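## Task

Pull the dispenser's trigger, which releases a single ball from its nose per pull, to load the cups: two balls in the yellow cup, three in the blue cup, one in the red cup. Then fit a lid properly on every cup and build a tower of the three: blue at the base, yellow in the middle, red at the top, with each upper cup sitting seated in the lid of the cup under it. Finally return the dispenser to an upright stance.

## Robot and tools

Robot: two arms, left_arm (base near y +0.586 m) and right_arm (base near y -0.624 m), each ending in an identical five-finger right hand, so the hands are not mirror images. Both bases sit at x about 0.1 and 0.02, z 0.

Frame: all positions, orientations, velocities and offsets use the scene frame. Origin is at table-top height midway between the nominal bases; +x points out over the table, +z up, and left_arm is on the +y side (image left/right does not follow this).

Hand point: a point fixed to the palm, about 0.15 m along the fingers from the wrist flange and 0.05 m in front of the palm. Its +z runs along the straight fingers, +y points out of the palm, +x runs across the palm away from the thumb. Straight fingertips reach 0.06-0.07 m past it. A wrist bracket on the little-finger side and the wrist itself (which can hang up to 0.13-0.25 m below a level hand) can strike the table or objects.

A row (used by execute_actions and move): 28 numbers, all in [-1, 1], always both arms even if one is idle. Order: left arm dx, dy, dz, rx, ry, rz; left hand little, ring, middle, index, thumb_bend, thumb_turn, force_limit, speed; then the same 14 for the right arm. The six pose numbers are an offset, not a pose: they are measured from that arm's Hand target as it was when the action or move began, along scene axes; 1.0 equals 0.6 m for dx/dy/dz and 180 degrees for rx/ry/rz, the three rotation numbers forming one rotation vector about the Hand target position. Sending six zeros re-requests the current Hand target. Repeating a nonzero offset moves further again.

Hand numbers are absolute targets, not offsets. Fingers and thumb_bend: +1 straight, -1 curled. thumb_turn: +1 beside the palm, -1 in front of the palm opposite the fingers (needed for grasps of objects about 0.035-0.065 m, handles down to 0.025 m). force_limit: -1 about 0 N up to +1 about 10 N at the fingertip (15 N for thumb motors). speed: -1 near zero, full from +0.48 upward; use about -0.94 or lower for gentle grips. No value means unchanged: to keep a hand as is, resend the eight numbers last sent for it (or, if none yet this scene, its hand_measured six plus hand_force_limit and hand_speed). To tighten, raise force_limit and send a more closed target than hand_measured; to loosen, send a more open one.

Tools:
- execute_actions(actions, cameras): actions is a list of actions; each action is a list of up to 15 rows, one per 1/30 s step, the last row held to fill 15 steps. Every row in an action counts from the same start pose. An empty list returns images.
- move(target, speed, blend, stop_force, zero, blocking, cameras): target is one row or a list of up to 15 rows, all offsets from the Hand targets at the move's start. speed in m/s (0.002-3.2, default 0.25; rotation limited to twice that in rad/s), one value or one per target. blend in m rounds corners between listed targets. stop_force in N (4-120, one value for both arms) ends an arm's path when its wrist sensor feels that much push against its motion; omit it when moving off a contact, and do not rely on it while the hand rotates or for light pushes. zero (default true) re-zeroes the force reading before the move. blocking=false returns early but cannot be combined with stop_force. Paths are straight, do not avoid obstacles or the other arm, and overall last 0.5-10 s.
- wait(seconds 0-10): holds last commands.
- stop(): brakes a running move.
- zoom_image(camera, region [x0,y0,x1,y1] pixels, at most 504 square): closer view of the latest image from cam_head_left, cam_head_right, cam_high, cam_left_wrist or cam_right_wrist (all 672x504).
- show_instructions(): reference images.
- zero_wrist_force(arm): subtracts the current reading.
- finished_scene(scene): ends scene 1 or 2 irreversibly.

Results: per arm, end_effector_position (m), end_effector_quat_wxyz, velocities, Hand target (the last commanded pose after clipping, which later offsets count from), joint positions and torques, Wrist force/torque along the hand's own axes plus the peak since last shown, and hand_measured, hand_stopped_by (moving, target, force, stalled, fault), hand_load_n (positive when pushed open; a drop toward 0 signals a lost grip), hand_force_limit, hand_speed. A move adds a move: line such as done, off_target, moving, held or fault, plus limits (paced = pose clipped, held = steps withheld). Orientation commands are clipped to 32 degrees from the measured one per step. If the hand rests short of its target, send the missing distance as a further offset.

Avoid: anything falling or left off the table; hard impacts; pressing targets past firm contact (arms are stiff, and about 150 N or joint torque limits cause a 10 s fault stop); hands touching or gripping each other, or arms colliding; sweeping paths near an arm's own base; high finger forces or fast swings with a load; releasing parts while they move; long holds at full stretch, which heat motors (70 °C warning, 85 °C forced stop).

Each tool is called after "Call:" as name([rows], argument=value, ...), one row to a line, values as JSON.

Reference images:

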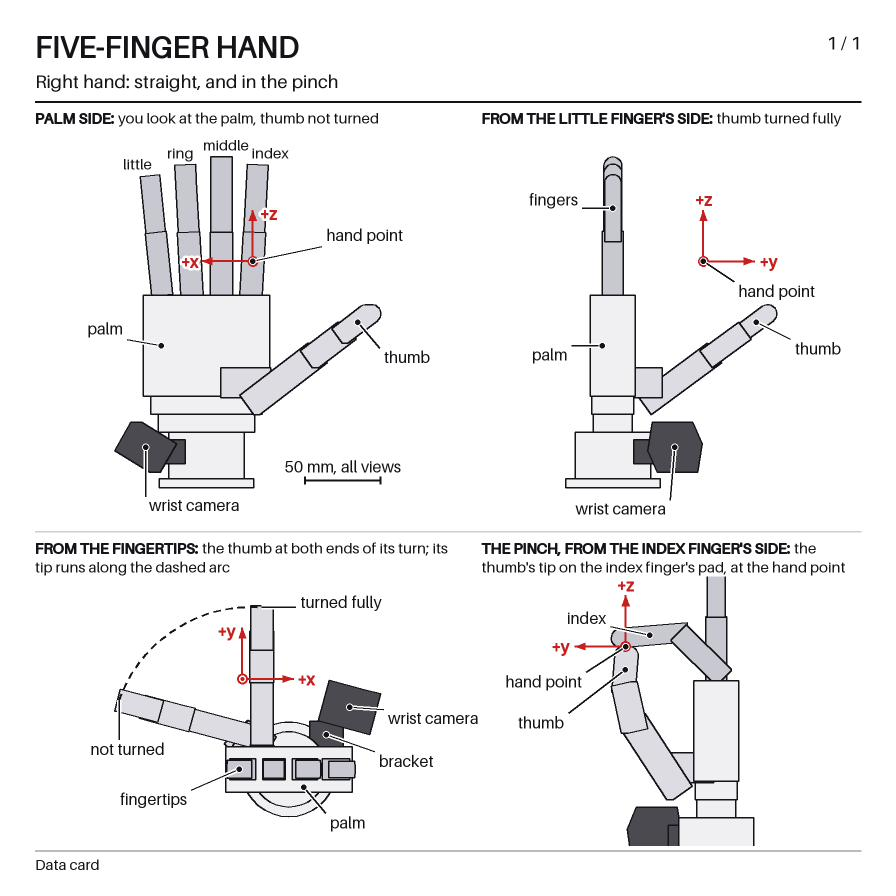

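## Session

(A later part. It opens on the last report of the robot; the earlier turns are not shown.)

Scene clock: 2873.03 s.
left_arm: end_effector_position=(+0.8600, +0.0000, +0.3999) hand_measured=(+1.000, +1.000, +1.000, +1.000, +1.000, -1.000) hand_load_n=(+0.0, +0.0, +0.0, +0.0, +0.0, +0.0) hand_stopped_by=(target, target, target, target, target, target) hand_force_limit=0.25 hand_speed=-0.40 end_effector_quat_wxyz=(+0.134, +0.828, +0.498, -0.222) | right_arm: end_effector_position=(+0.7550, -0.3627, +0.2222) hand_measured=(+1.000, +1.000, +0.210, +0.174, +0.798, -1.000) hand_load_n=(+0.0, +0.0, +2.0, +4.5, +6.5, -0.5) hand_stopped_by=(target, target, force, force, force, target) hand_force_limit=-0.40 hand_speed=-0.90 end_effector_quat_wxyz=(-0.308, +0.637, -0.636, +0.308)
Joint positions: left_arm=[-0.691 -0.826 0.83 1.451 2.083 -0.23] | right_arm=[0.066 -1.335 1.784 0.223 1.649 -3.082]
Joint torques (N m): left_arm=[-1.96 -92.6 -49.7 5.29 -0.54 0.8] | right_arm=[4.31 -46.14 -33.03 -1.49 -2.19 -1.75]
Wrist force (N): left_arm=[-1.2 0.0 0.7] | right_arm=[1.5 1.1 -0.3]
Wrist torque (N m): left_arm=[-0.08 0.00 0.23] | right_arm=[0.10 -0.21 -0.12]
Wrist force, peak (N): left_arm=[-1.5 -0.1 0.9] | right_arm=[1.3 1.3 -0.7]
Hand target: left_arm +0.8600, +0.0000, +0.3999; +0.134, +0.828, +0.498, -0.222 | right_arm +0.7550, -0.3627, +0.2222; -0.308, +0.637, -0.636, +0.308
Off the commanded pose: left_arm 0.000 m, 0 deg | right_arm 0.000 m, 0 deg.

Call:
move([
  [0,0,0,0,0,0,1,1,1,1,1,-1,0.25,-0.4,0,0,0.025,0,0,0,1,1,0.1,0.1,0.5,-1,-0.4,-0.9],
  [0,0,0,0,0,0,1,1,1,1,1,-1,0.25,-0.4,0,0,0.19,0,0,0,1,1,0.1,0.1,0.5,-1,-0.4,-0.9],
  [0,0,0,0,0,0,1,1,1,1,1,-1,0.25,-0.4,0.0092,0.1773,0.19,0,0,0,1,1,0.1,0.1,0.5,-1,-0.4,-0.9],
  [0,0,0,0,0,0,1,1,1,1,1,-1,0.25,-0.4,0.0092,0.1773,0.1133,0,0,0,1,1,0.1,0.1,0.5,-1,-0.4,-0.9],
], speed=[0.03, 0.1, 0.08, 0.05], cameras=["all"])

Call:
zoom_image(camera="cam_left_wrist", region=[290, 210, 390, 310])

Call:
zoom_image(camera="cam_head_left", region=[430, 165, 500, 225])

Call:
zoom_image(camera="cam_head_right", region=[430, 165, 500, 225])

Call:
zoom_image(camera="cam_high", region=[195, 145, 265, 205])

Scene clock: 2887.27 s.
left_arm: end_effector_position=(+0.8600, +0.0000, +0.3999) hand_measured=(+1.000, +1.000, +1.000, +1.000, +1.000, -1.000) hand_load_n=(+0.0, +0.0, +0.0, +0.0, +0.0, -0.5) hand_stopped_by=(target, target, target, target, target, target) hand_force_limit=0.25 hand_speed=-0.40 end_effector_quat_wxyz=(+0.134, +0.828, +0.498, -0.222) | right_arm: end_effector_position=(+0.7605, -0.2563, +0.2903) hand_measured=(+1.000, +1.000, +0.210, +0.174, +0.798, -1.000) hand_load_n=(+0.0, +0.0, +2.0, +4.5, +6.5, -0.5) hand_stopped_by=(target, target, force, force, force, target) hand_force_limit=-0.40 hand_speed=-0.90 end_effector_quat_wxyz=(-0.308, +0.637, -0.636, +0.308)
Joint positions: left_arm=[-0.691 -0.826 0.83 1.451 2.083 -0.23] | right_arm=[0.236 -1.29 1.599 0.378 1.781 -2.974]
Joint torques (N m): left_arm=[-0.71 -92.85 -49.46 5 -0.42 0.95] | right_arm=[10.29 -51.27 -36.06 -1.98 2.11 3.05]
Wrist force (N): left_arm=[-1.4 0.1 0.6] | right_arm=[1.2 1.4 -0.2]
Wrist torque (N m): left_arm=[-0.07 0.02 0.22] | right_arm=[0.15 -0.09 -0.14]
Wrist force, peak (N): left_arm=[-1.6 0.0 0.8] | right_arm=[1.9 1.8 0.3]
Hand target: left_arm +0.8600, +0.0000, +0.3999; +0.134, +0.828, +0.498, -0.222 | right_arm +0.7605, -0.2563, +0.2902; -0.308, +0.637, -0.636, +0.308
Off the commanded pose: left_arm 0.000 m, 0 deg | right_arm 0.000 m, 0 deg.
move: done
camera_calibration:
cam_left_wrist: T_world_to_cam=[[0.94972, -0.288606, -0.121404, -0.768694], [-0.0409067, -0.498798, 0.865752, -0.309168], [-0.310417, -0.817256, -0.485524, 0.575915], [0, 0, 0, 1]] pos_world=[0.896171, 0.0946082, 0.453961]
cam_right_wrist: T_world_to_cam=[[-0.558206, -0.260095, -0.787881, 0.5936], [-0.565303, 0.814303, 0.131695, 0.595783], [0.607321, 0.518905, -0.601581, -0.0378632], [0, 0, 0, 1]] pos_world=[0.691144, -0.311108, 0.366447]

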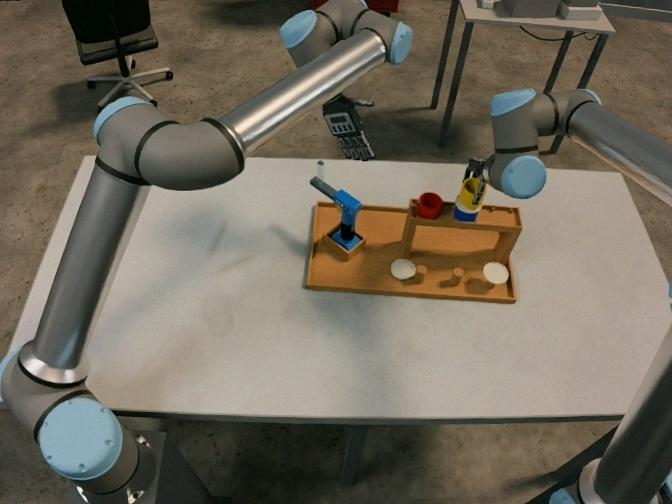

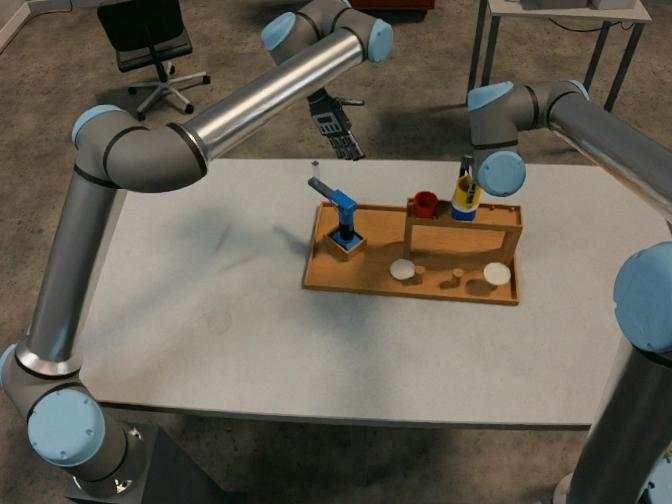

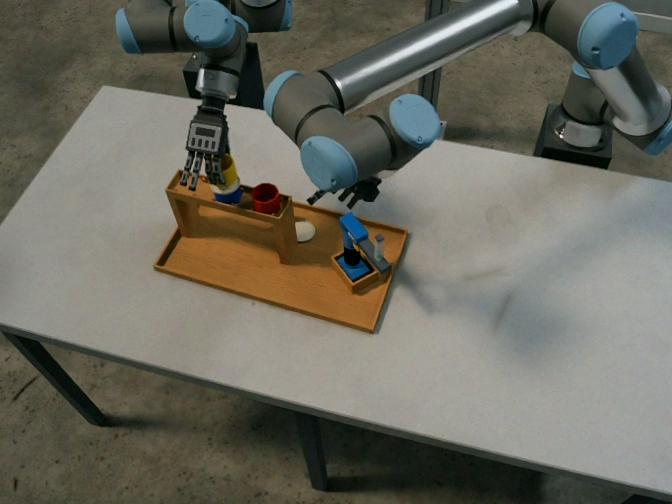

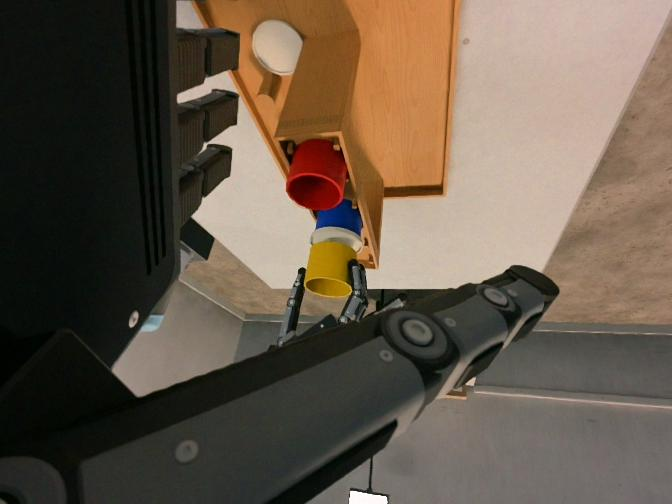

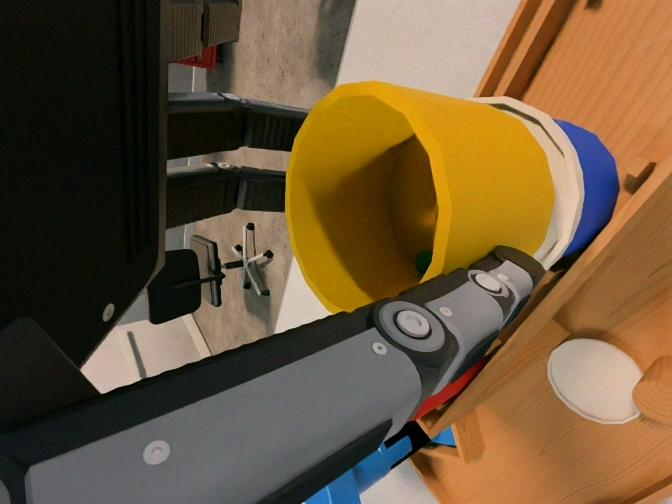

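Scaled by 5.040 from the camera's 672x504 image, which has a finer 960x720 frame.

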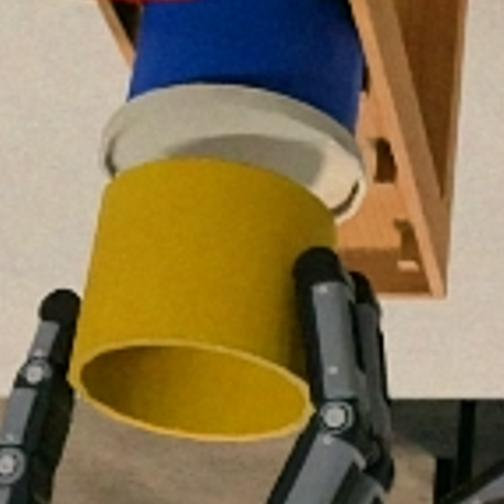

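Scaled by 7.200 from the camera's 672x504 image, which has a finer 960x720 frame.

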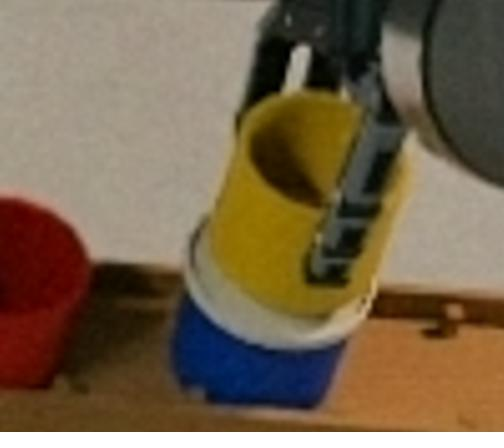

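Scaled by 7.200 from the camera's 672x504 image, which has a finer 960x720 frame.

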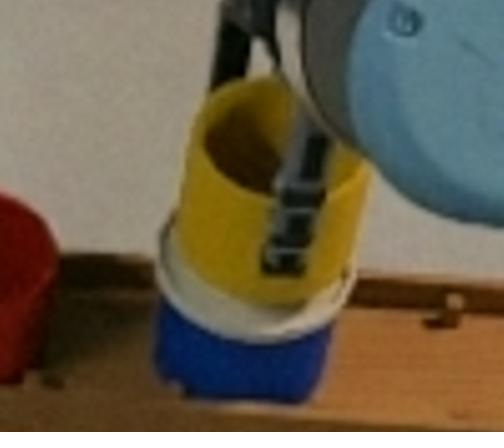

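Scaled by 7.200 from the camera's 672x504 image, which has a finer 960x720 frame.

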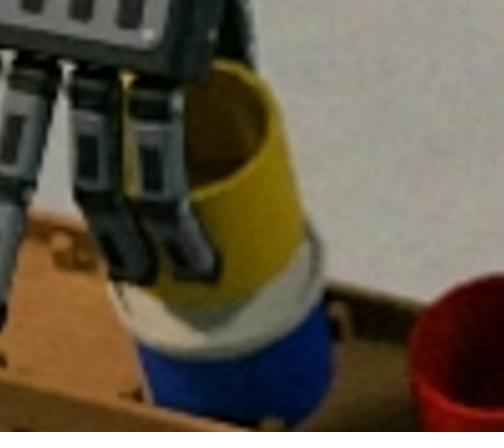

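Call:
zoom_image(camera="cam_left_wrist", region=[300, 222, 370, 274])

Call:
zoom_image(camera="cam_right_wrist", region=[430, 70, 630, 290])

Scaled by 7.200 from the camera's 672x504 image, which has a finer 960x720 frame.

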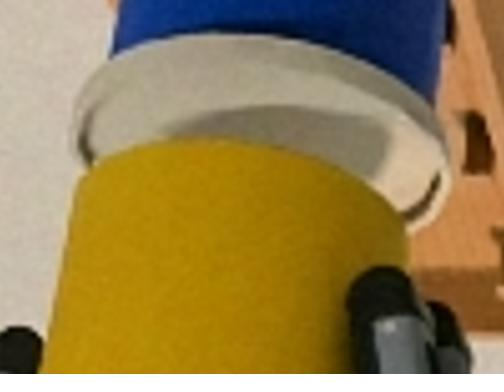

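Scaled by 2.291 from the camera's 672x504 image, which has a finer 960x720 frame.

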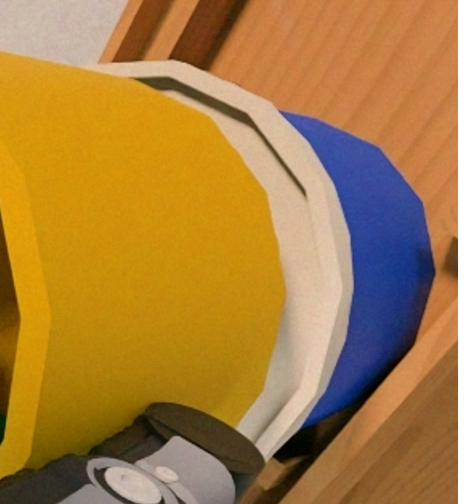

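Call:
move(target=[0,0,0,0,0,0,1,1,1,1,1,-1,0.25,-0.4,0.0033,0.0038,-0.01,0,0,0,1,1,0.1,0.1,0.5,-1,-0.4,-0.9], speed=0.02, cameras=["cam_high","cam_head_left","cam_head_right","cam_left_wrist"])

Call:
zoom_image(camera="cam_left_wrist", region=[300, 222, 370, 274])

Call:
zoom_image(camera="cam_head_left", region=[446, 178, 496, 224])

Call:
zoom_image(camera="cam_head_right", region=[443, 178, 493, 224])

Call:
zoom_image(camera="cam_high", region=[202, 152, 252, 198])

Scene clock: 2912.67 s.
left_arm: end_effector_position=(+0.8600, +0.0000, +0.3999) hand_measured=(+1.000, +1.000, +1.000, +1.000, +1.000, -1.000) hand_load_n=(+0.0, +0.0, +0.0, +0.0, +0.0, +0.0) hand_stopped_by=(target, target, target, target, target, target) hand_force_limit=0.25 hand_speed=-0.40 end_effector_quat_wxyz=(+0.134, +0.828, +0.498, -0.222) | right_arm: end_effector_position=(+0.7625, -0.2541, +0.2843) hand_measured=(+1.000, +1.000, +0.210, +0.174, +0.798, -1.000) hand_load_n=(-0.5, +0.0, +2.0, +4.5, +6.5, -0.5) hand_stopped_by=(target, target, force, force, force, target) hand_force_limit=-0.40 hand_speed=-0.90 end_effector_quat_wxyz=(-0.308, +0.637, -0.636, +0.308)
Joint positions: left_arm=[-0.691 -0.826 0.83 1.451 2.083 -0.23] | right_arm=[0.239 -1.283 1.6 0.369 1.783 -2.973]
Joint torques (N m): left_arm=[0.56 -92.64 -49.74 5.02 -0.08 0.72] | right_arm=[13.65 -52.9 -34.75 -1.51 2.46 3.75]
Wrist force (N): left_arm=[-1.2 0.0 1.0] | right_arm=[1.5 1.2 0.1]
Wrist torque (N m): left_arm=[-0.11 -0.02 0.23] | right_arm=[0.10 -0.16 -0.11]
Wrist force, peak (N): left_arm=[-1.5 0.0 0.9] | right_arm=[1.8 1.4 -0.2]
Hand target: left_arm +0.8600, +0.0000, +0.3999; +0.134, +0.828, +0.498, -0.222 | right_arm +0.7625, -0.2541, +0.2842; -0.308, +0.637, -0.636, +0.308
Off the commanded pose: left_arm 0.000 m, 0 deg | right_arm 0.000 m, 0 deg.
move: done
camera_calibration:
cam_left_wrist: T_world_to_cam=[[0.94972, -0.288606, -0.121404, -0.768694], [-0.0409067, -0.498798, 0.865752, -0.309168], [-0.310417, -0.817256, -0.485524, 0.575915], [0, 0, 0, 1]] pos_world=[0.896171, 0.0946082, 0.453961]
Images, in order (width x height): cam_head_left 672x504, cam_head_right 672x504, cam_high 672x504, cam_left_wrist 672x504.

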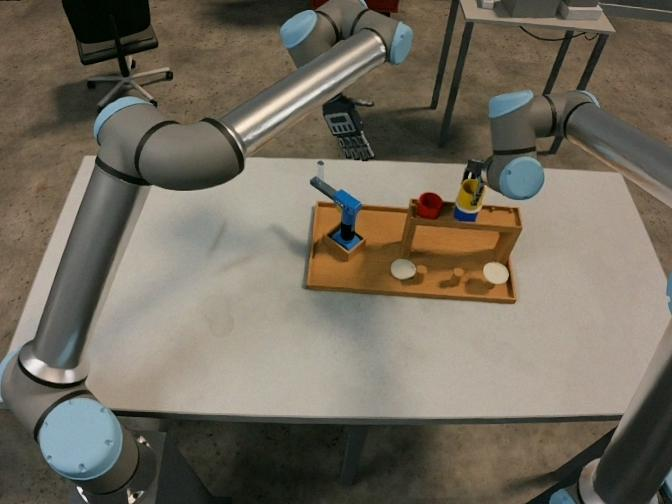

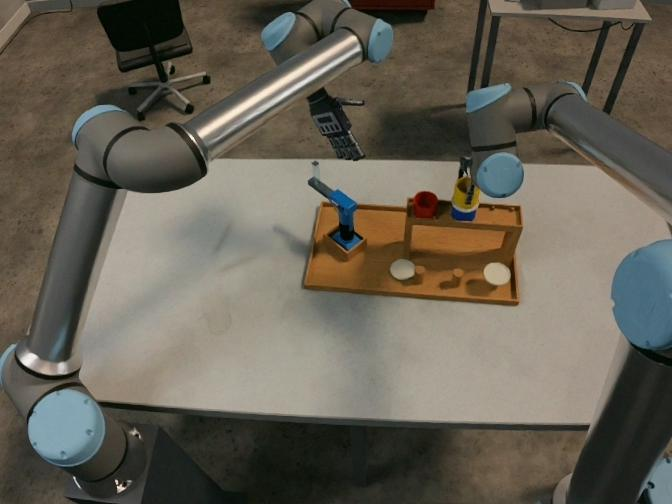

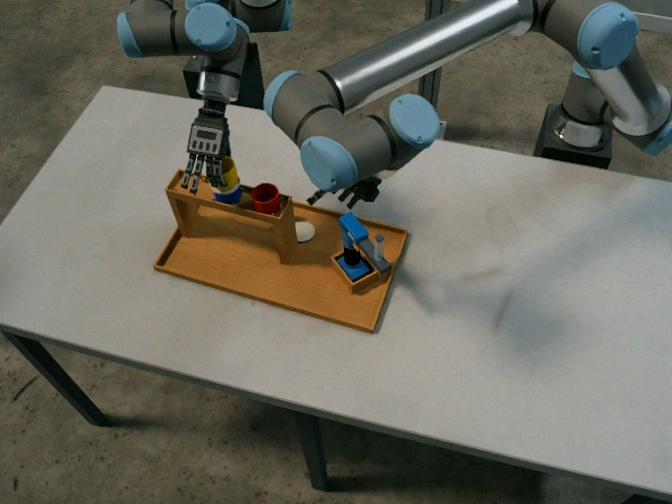

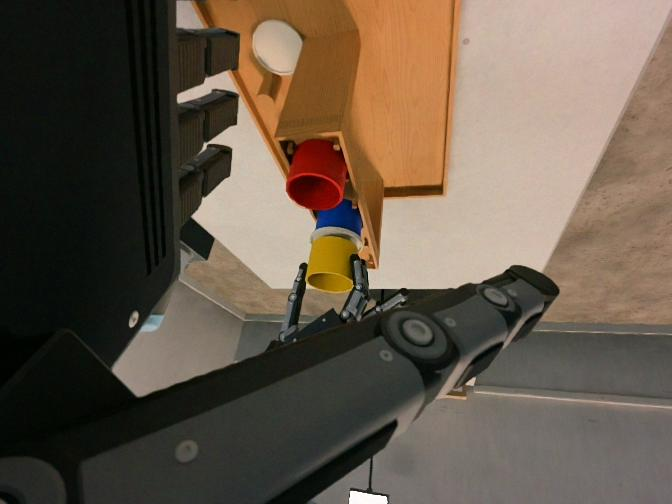

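Scaled by 7.200 from the camera's 672x504 image, which has a finer 960x720 frame.

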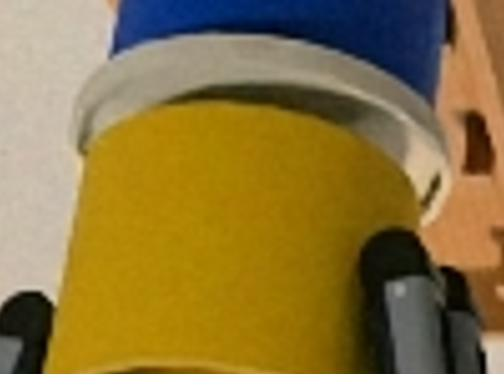

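Scaled by 10.080 from the camera's 672x504 image, which has a finer 960x720 frame.

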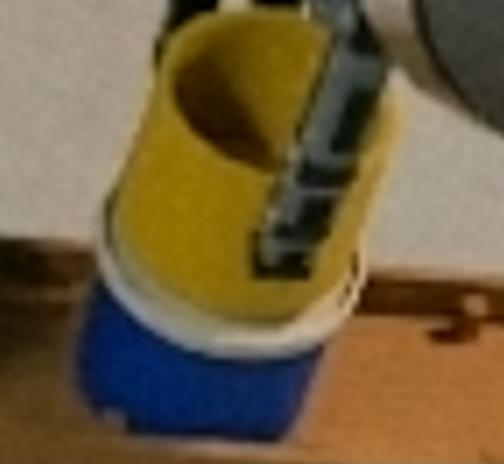

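Scaled by 10.080 from the camera's 672x504 image, which has a finer 960x720 frame.

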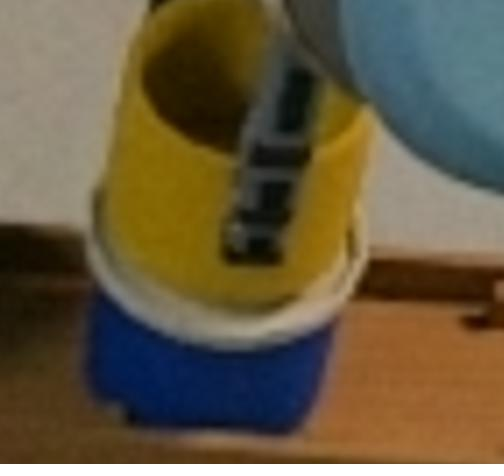

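Scaled by 10.080 from the camera's 672x504 image, which has a finer 960x720 frame.

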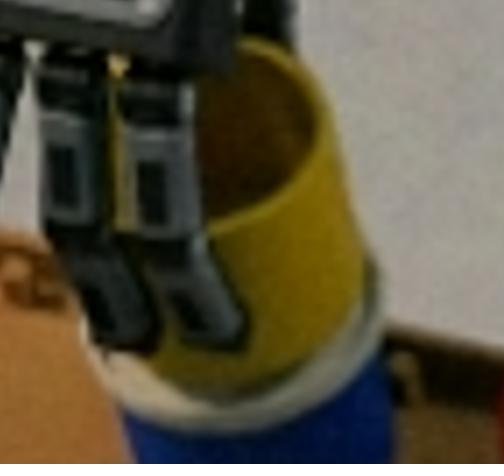

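Call:
move(target=[0,0,0,0,0,0,1,1,1,1,1,-1,0.25,-0.4,0.0012,0.0006,0,0,0,0,1,1,0.1,0.1,0.5,-1,-0.4,-0.9], speed=0.02)

Call:
move(target=[0,0,0,0,0,0,1,1,1,1,1,-1,0.25,-0.4,0,0,-0.03,0,0,0,1,1,0.1,0.1,0.5,-1,-0.4,-0.9], speed=0.008, stop_force=4, cameras=["cam_high","cam_head_left","cam_head_right","cam_left_wrist"])

Call:
zoom_image(camera="cam_left_wrist", region=[300, 222, 370, 274])

Call:
zoom_image(camera="cam_head_left", region=[446, 178, 496, 224])

Call:
zoom_image(camera="cam_high", region=[202, 152, 252, 198])

Scene clock: 2934.30 s.
left_arm: end_effector_position=(+0.8600, +0.0000, +0.3999) hand_measured=(+1.000, +1.000, +1.000, +1.000, +1.000, -1.000) hand_load_n=(+0.0, +0.0, +0.0, +0.0, +0.0, +0.0) hand_stopped_by=(target, target, target, target, target, target) hand_force_limit=0.25 hand_speed=-0.40 end_effector_quat_wxyz=(+0.134, +0.828, +0.498, -0.222) | right_arm: end_effector_position=(+0.7632, -0.2537, +0.2842) hand_measured=(+1.000, +1.000, +0.210, +0.174, +0.798, -1.000) hand_load_n=(+0.0, +0.0, +2.0, +4.5, +6.5, -0.5) hand_stopped_by=(target, target, force, force, force, target) hand_force_limit=-0.40 hand_speed=-0.90 end_effector_quat_wxyz=(-0.308, +0.637, -0.636, +0.308)
Joint positions: left_arm=[-0.691 -0.826 0.83 1.451 2.083 -0.23] | right_arm=[0.239 -1.281 1.599 0.37 1.783 -2.972]
Joint torques (N m): left_arm=[0.93 -91.71 -48.62 4.83 -0.41 0.69] | right_arm=[12.5 -53.93 -49.49 3.96 2.37 3.25]
Wrist force (N): left_arm=[-1.1 0.1 1.0] | right_arm=[1.4 1.2 0.3]
Wrist torque (N m): left_arm=[-0.09 -0.02 0.24] | right_arm=[0.09 -0.14 -0.12]
Wrist force, peak (N): left_arm=[-1.6 0.2 0.7] | right_arm=[1.6 1.5 0.2]
Hand target: left_arm +0.8600, +0.0000, +0.3999; +0.134, +0.828, +0.498, -0.222 | right_arm +0.7632, -0.2537, +0.2842; -0.308, +0.637, -0.636, +0.308
Off the commanded pose: left_arm 0.000 m, 0 deg | right_arm 0.000 m, 0 deg.
move: done

Scene clock: 2936.63 s.
left_arm: end_effector_position=(+0.8600, +0.0000, +0.3999) hand_measured=(+1.000, +1.000, +1.000, +1.000, +1.000, -1.000) hand_load_n=(+0.0, +0.0, +0.0, +0.0, +0.0, +0.0) hand_stopped_by=(target, target, target, target, target, target) hand_force_limit=0.25 hand_speed=-0.40 end_effector_quat_wxyz=(+0.134, +0.828, +0.498, -0.222) | right_arm: end_effector_position=(+0.7632, -0.2537, +0.2752) hand_measured=(+1.000, +1.000, +0.210, +0.174, +0.798, -1.000) hand_load_n=(+0.0, +0.0, +2.0, +4.0, +6.0, -0.5) hand_stopped_by=(target, target, force, force, force, target) hand_force_limit=-0.40 hand_speed=-0.90 end_effector_quat_wxyz=(-0.308, +0.637, -0.636, +0.308)
Joint positions: left_arm=[-0.691 -0.826 0.83 1.451 2.083 -0.23] | right_arm=[0.239 -1.276 1.609 0.355 1.783 -2.972]
Joint torques (N m): left_arm=[1.35 -92.86 -49.07 5.08 -0.35 0.67] | right_arm=[11.27 -74.66 -47.08 4.15 1.96 2.96]
Wrist force (N): left_arm=[-1.0 0.0 0.7] | right_arm=[1.6 0.4 -1.3]
Wrist torque (N m): left_arm=[-0.08 -0.03 0.24] | right_arm=[0.16 -0.15 -0.10]
Wrist force, peak (N): left_arm=[-1.4 -0.2 1.0] | right_arm=[1.0 -3.4 -4.1]
Hand target: left_arm +0.8600, +0.0000, +0.3999; +0.134, +0.828, +0.498, -0.222 | right_arm +0.7633, -0.2537, +0.2752; -0.308, +0.637, -0.636, +0.308 (not the last commanded pose)
Off the commanded pose: left_arm 0.000 m, 0 deg | right_arm 0.009 m, 0 deg.
move: contact (right_arm)
camera_calibration:
cam_left_wrist: T_world_to_cam=[[0.94972, -0.288606, -0.121404, -0.768694], [-0.0409067, -0.498798, 0.865752, -0.309168], [-0.310417, -0.817256, -0.485524, 0.575915], [0, 0, 0, 1]] pos_world=[0.896171, 0.0946082, 0.453961]
Images, in order (width x height): cam_head_left 672x504, cam_head_right 672x504, cam_high 672x504, cam_left_wrist 672x504.

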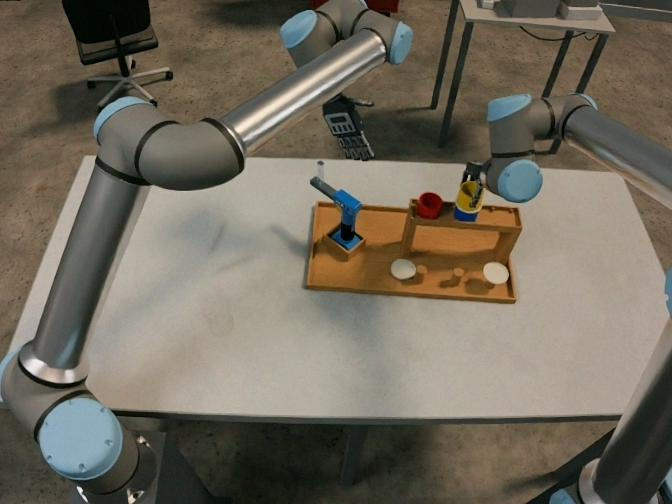

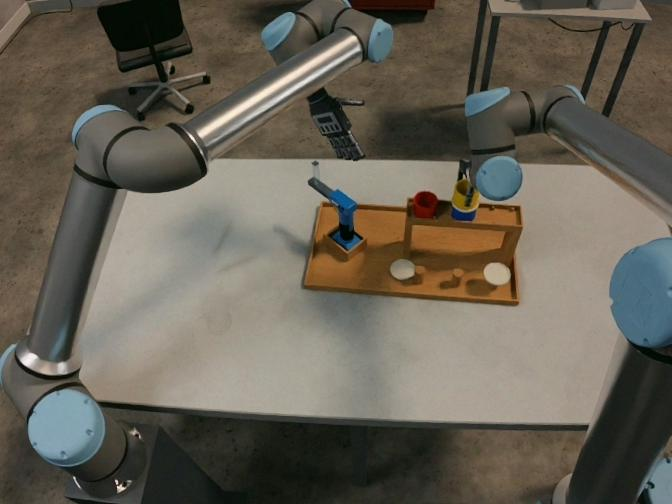

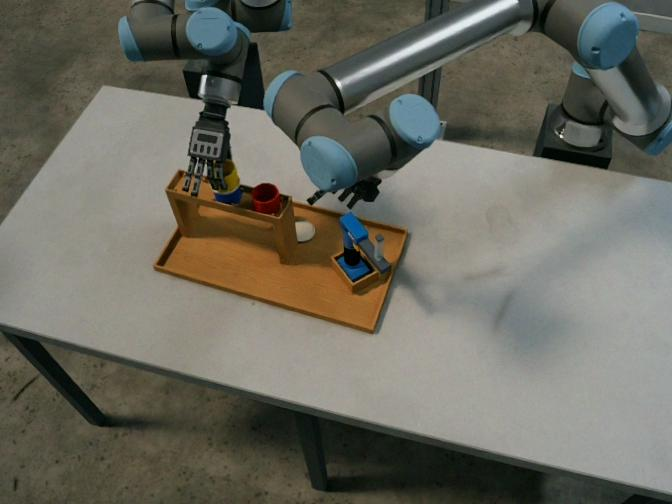

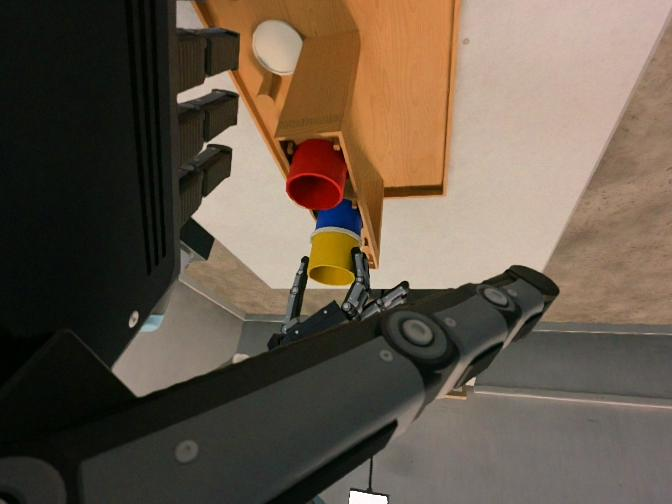

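Scaled by 7.200 from the camera's 672x504 image, which has a finer 960x720 frame.

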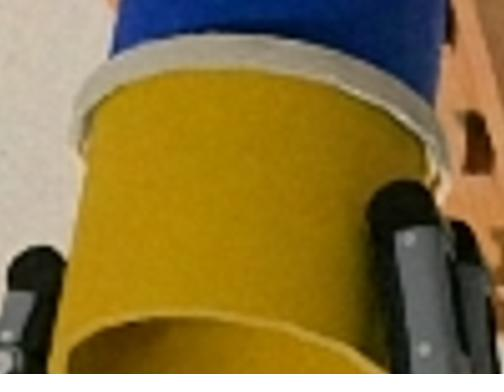

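Scaled by 10.080 from the camera's 672x504 image, which has a finer 960x720 frame.

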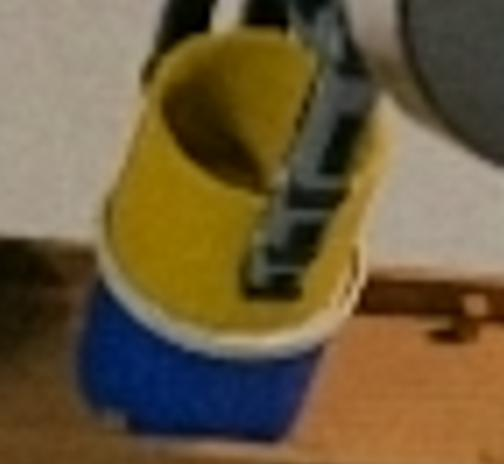

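Scaled by 10.080 from the camera's 672x504 image, which has a finer 960x720 frame.

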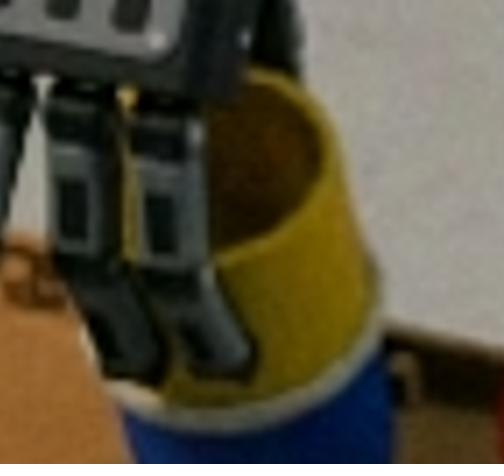

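Call:
execute_actions([
  [[0,0,0,0,0,0,1,1,1,1,1,-1,0.25,-0.4,0,0,0,0,0,0,1,1,0.6,0.6,1,-1,-0.4,-0.85]],
  [[0,0,0,0,0,0,1,1,1,1,1,-1,0.25,-0.4,0,0,0,0,0,0,1,1,0.6,0.6,1,-1,-0.4,-0.85]],
])

Call:
move([
  [0,0,0,0,0,0,1,1,1,1,1,-1,0.25,-0.4,0,0,0.06,0,0,0,1,1,0.6,0.6,1,-1,-0.4,-0.85],
  [0,0,0,0,0,0,1,1,1,1,1,-1,0.25,-0.4,-0.05,0,0.2667,0,0,0,1,1,0.6,0.6,1,-1,-0.4,-0.85],
], speed=[0.05, 0.2], cameras=["all"])

Call:
zoom_image(camera="cam_left_wrist", region=[300, 222, 370, 292])

Call:
zoom_image(camera="cam_head_left", region=[446, 168, 496, 224])

Call:
zoom_image(camera="cam_head_right", region=[443, 168, 493, 224])

Call:
zoom_image(camera="cam_high", region=[202, 152, 252, 208])

Scene clock: 2944.10 s.
left_arm: end_effector_position=(+0.8600, +0.0000, +0.3999) hand_measured=(+1.000, +1.000, +1.000, +1.000, +1.000, -1.000) hand_load_n=(+0.0, +0.0, +0.0, +0.0, +0.0, +0.0) hand_stopped_by=(target, target, target, target, target, target) hand_force_limit=0.25 hand_speed=-0.40 end_effector_quat_wxyz=(+0.134, +0.828, +0.498, -0.222) | right_arm: end_effector_position=(+0.7633, -0.2537, +0.2752) hand_measured=(+1.000, +1.000, +0.600, +0.600, +1.000, -1.000) hand_load_n=(+0.0, +0.0, +0.0, +0.0, +0.0, +0.0) hand_stopped_by=(target, target, target, target, target, target) hand_force_limit=-0.40 hand_speed=-0.85 end_effector_quat_wxyz=(-0.308, +0.637, -0.636, +0.308)
Joint positions: left_arm=[-0.691 -0.826 0.83 1.451 2.083 -0.23] | right_arm=[0.239 -1.276 1.609 0.355 1.783 -2.972]
Joint torques (N m): left_arm=[1.01 -93.11 -49.78 5.02 0.06 1.03] | right_arm=[8.07 -67.09 -47.35 -0.33 -1.36 1.15]
Wrist force (N): left_arm=[-1.2 0.1 0.8] | right_arm=[1.1 1.0 -0.6]
Wrist torque (N m): left_arm=[-0.07 -0.01 0.23] | right_arm=[0.14 -0.08 -0.13]
Wrist force, peak (N): left_arm=[-1.6 -0.2 0.8] | right_arm=[1.1 0.0 -2.0]
Hand target: left_arm +0.8600, +0.0000, +0.3999; +0.134, +0.828, +0.498, -0.222 | right_arm +0.7633, -0.2537, +0.2752; -0.308, +0.637, -0.636, +0.308
Off the commanded pose: left_arm 0.000 m, 0 deg | right_arm 0.000 m, 0 deg.

Scene clock: 2946.27 s.
left_arm: end_effector_position=(+0.8600, +0.0000, +0.3999) hand_measured=(+1.000, +1.000, +1.000, +1.000, +1.000, -1.000) hand_load_n=(+0.0, +0.0, +0.0, +0.0, +0.0, +0.0) hand_stopped_by=(target, target, target, target, target, target) hand_force_limit=0.25 hand_speed=-0.40 end_effector_quat_wxyz=(+0.134, +0.828, +0.498, -0.222) | right_arm: end_effector_position=(+0.7333, -0.2537, +0.4351) hand_measured=(+1.000, +1.000, +0.600, +0.600, +1.000, -1.000) hand_load_n=(+0.0, +0.0, +0.0, +0.0, +0.0, +0.0) hand_stopped_by=(target, target, target, target, target, target) hand_force_limit=-0.40 hand_speed=-0.85 end_effector_quat_wxyz=(-0.308, +0.637, -0.636, +0.308)
Joint positions: left_arm=[-0.691 -0.826 0.83 1.451 2.083 -0.23] | right_arm=[0.252 -1.371 1.443 0.617 1.793 -2.964]
Joint torques (N m): left_arm=[3.94 -90.22 -48.85 4.69 -0.02 1.03] | right_arm=[9.15 -65.14 -52.14 3.61 2.31 3.5]
Wrist force (N): left_arm=[-0.9 0.0 0.8] | right_arm=[1.3 1.4 0.1]
Wrist torque (N m): left_arm=[-0.08 -0.05 0.25] | right_arm=[0.16 -0.08 -0.10]
Wrist force, peak (N): left_arm=[-1.7 0.1 0.8] | right_arm=[1.1 2.0 0.8]
Hand target: left_arm +0.8600, +0.0000, +0.3999; +0.134, +0.828, +0.498, -0.222 | right_arm +0.7333, -0.2537, +0.4352; -0.308, +0.637, -0.636, +0.308
Off the commanded pose: left_arm 0.000 m, 0 deg | right_arm 0.000 m, 0 deg.
move: done
camera_calibration:
cam_left_wrist: T_world_to_cam=[[0.94972, -0.288606, -0.121404, -0.768694], [-0.0409067, -0.498798, 0.865752, -0.309168], [-0.310417, -0.817256, -0.485524, 0.575915], [0, 0, 0, 1]] pos_world=[0.896171, 0.0946082, 0.453961]
cam_right_wrist: T_world_to_cam=[[-0.558098, -0.260103, -0.787955, 0.693141], [-0.565404, 0.814233, 0.131691, 0.559268], [0.607326, 0.519009, -0.601486, 0.0643966], [0, 0, 0, 1]] pos_world=[0.663944, -0.308509, 0.511247]

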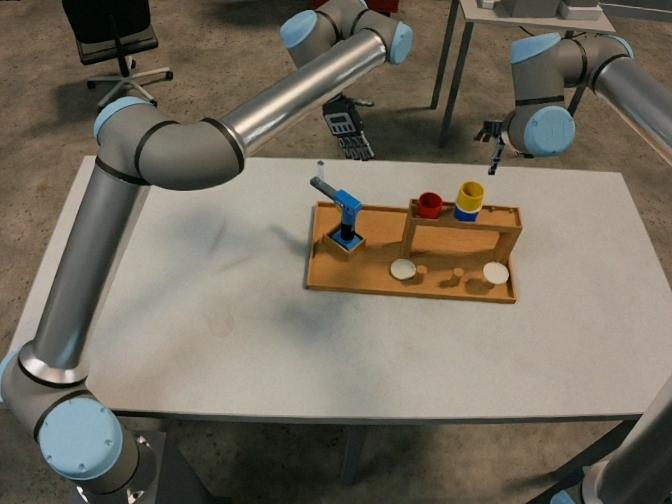

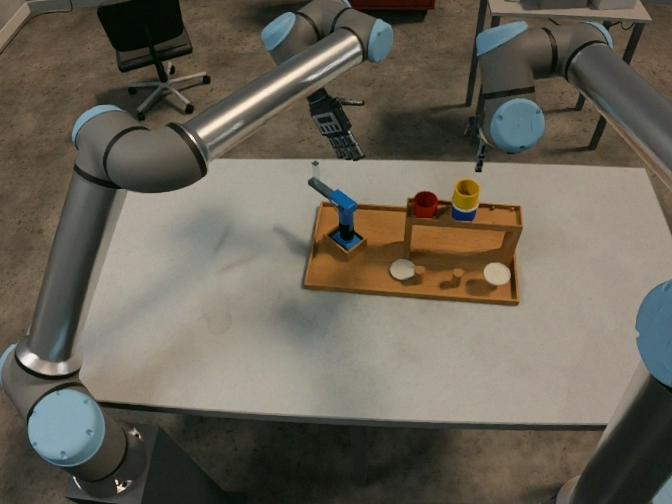

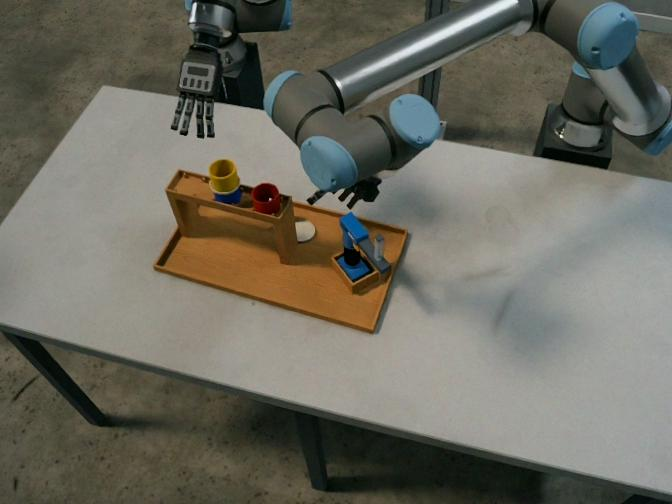

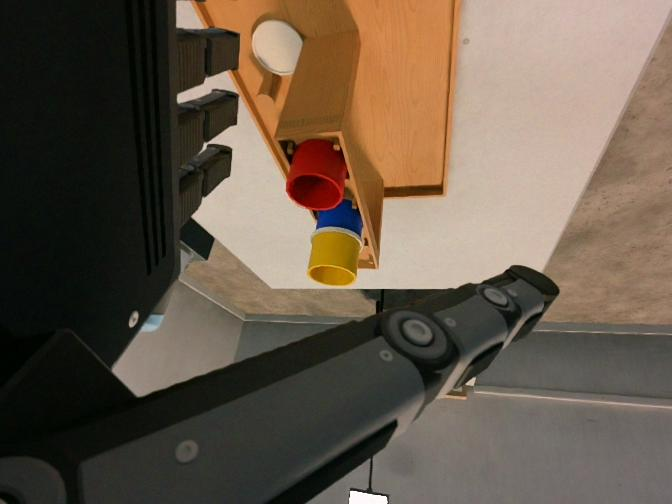

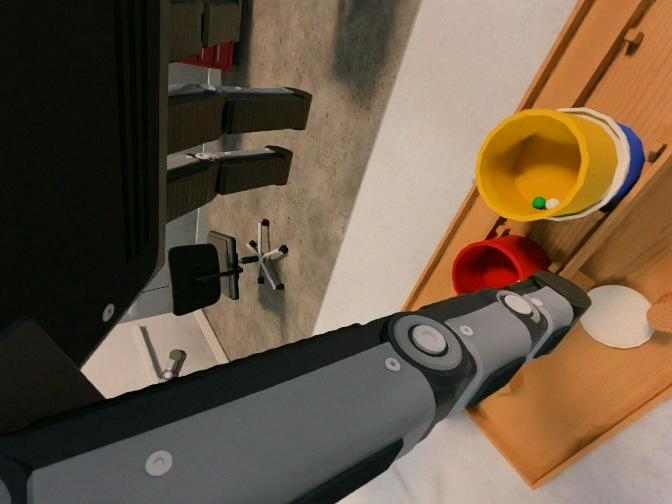

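Scaled by 7.200 from the camera's 672x504 image, which has a finer 960x720 frame.

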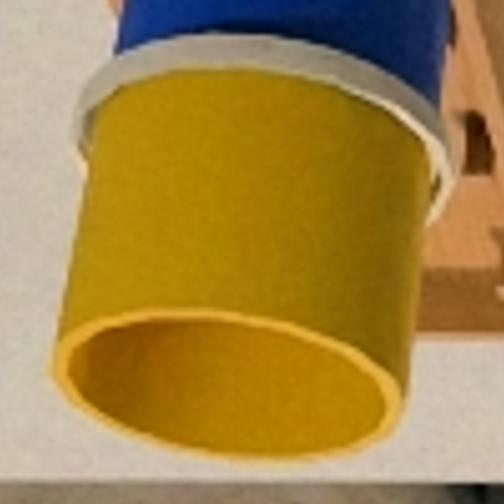

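Scaled by 9.000 from the camera's 672x504 image, which has a finer 960x720 frame.

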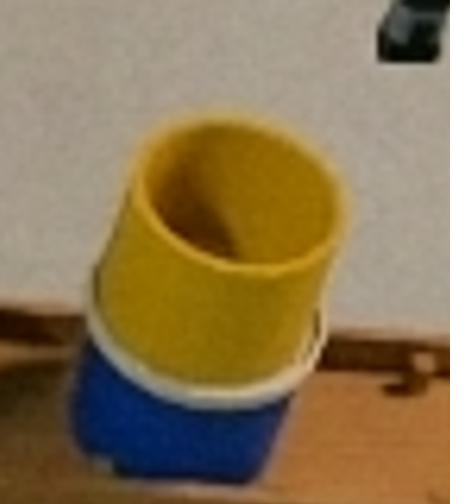

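Scaled by 9.000 from the camera's 672x504 image, which has a finer 960x720 frame.

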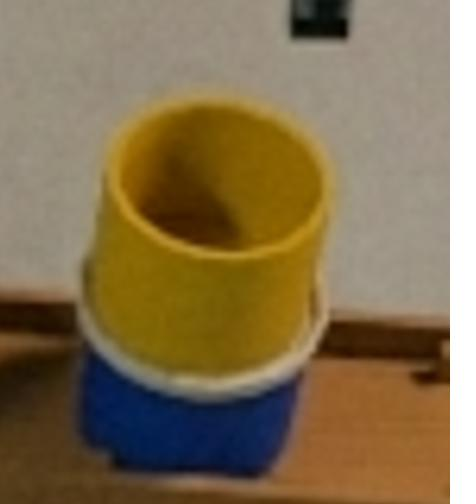

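Scaled by 9.000 from the camera's 672x504 image, which has a finer 960x720 frame.

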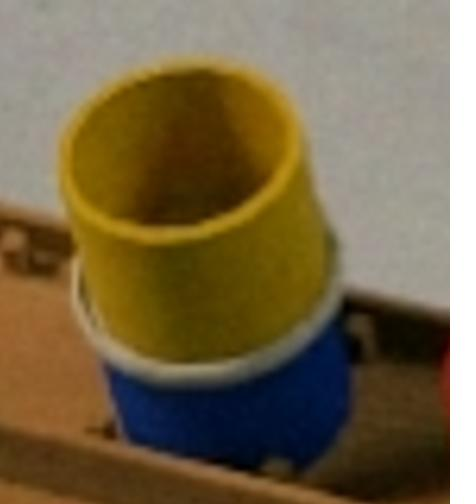

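Call:
move([
  [0,0,0,0,0,0,1,1,1,1,1,-1,0.25,-0.4,-0.2622,-0.1727,-0.0085,0,0,0,-0.95,-0.95,0.6,0.6,1,-1,-0.4,-0.3],
  [0,0,0,0,0,0,1,1,1,1,1,-1,0.25,-0.4,-0.2622,-0.1727,-0.542,0,0,0,-0.95,-0.95,0.6,0.6,1,-1,-0.4,-0.3],
  [0,0,0,0,0,0,1,1,1,1,1,-1,0.25,-0.4,-0.1397,-0.1727,-0.542,0,0,0,-0.95,-0.95,0.6,0.6,1,-1,-0.4,-0.3],
], speed=[0.2, 0.2, 0.08], cameras=["cam_right_wrist","cam_head_left"])

Scene clock: 2966.80 s.
left_arm: end_effector_position=(+0.8600, +0.0000, +0.3999) hand_measured=(+1.000, +1.000, +1.000, +1.000, +1.000, -1.000) hand_load_n=(+0.0, +0.0, +0.0, +0.0, +0.0, +0.0) hand_stopped_by=(target, target, target, target, target, target) hand_force_limit=0.25 hand_speed=-0.40 end_effector_quat_wxyz=(+0.134, +0.828, +0.498, -0.222) | right_arm: end_effector_position=(+0.6494, -0.3573, +0.1100) hand_measured=(-0.950, -0.950, +0.600, +0.600, +1.000, -1.000) hand_load_n=(+0.0, +0.0, +0.0, +0.0, +0.0, +0.0) hand_stopped_by=(target, target, target, target, target, target) hand_force_limit=-0.40 hand_speed=-0.30 end_effector_quat_wxyz=(-0.308, +0.637, -0.636, +0.308)
Joint positions: left_arm=[-0.691 -0.826 0.83 1.451 2.083 -0.23] | right_arm=[0.099 -1.374 2.067 -0.02 1.674 -3.061]
Joint torques (N m): left_arm=[5.12 -92.96 -49.17 4.53 0.13 0.94] | right_arm=[-11.31 -37.2 -40.8 3.8 -2.92 -3.48]
Wrist force (N): left_arm=[-1.3 -0.1 0.5] | right_arm=[1.2 0.7 -0.1]
Wrist torque (N m): left_arm=[-0.09 0.02 0.22] | right_arm=[0.06 -0.12 0.07]
Wrist force, peak (N): left_arm=[-1.6 0.0 1.0] | right_arm=[2.6 1.9 -0.8]
Hand target: left_arm +0.8600, +0.0000, +0.3999; +0.134, +0.828, +0.498, -0.222 | right_arm +0.6494, -0.3573, +0.1100; -0.308, +0.637, -0.636, +0.308
Off the commanded pose: left_arm 0.000 m, 0 deg | right_arm 0.000 m, 0 deg.
move: done
camera_calibration:
cam_right_wrist: T_world_to_cam=[[-0.558098, -0.260103, -0.787955, 0.36315], [-0.565404, 0.814233, 0.131691, 0.638941], [0.607326, 0.519009, -0.601486, -0.0263617], [0, 0, 0, 1]] pos_world=[0.579944, -0.412109, 0.186147]
Images, in order (width x height): cam_head_left 672x504, cam_right_wrist 672x504.

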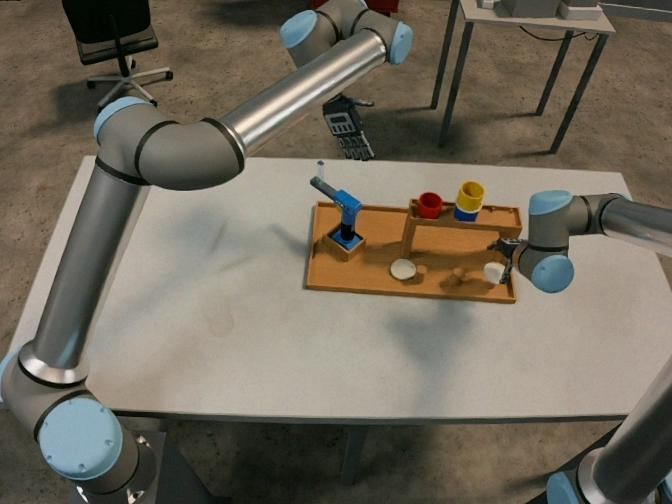

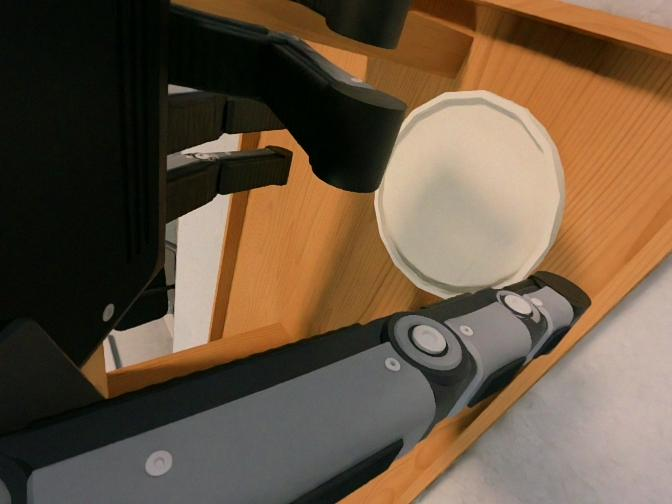

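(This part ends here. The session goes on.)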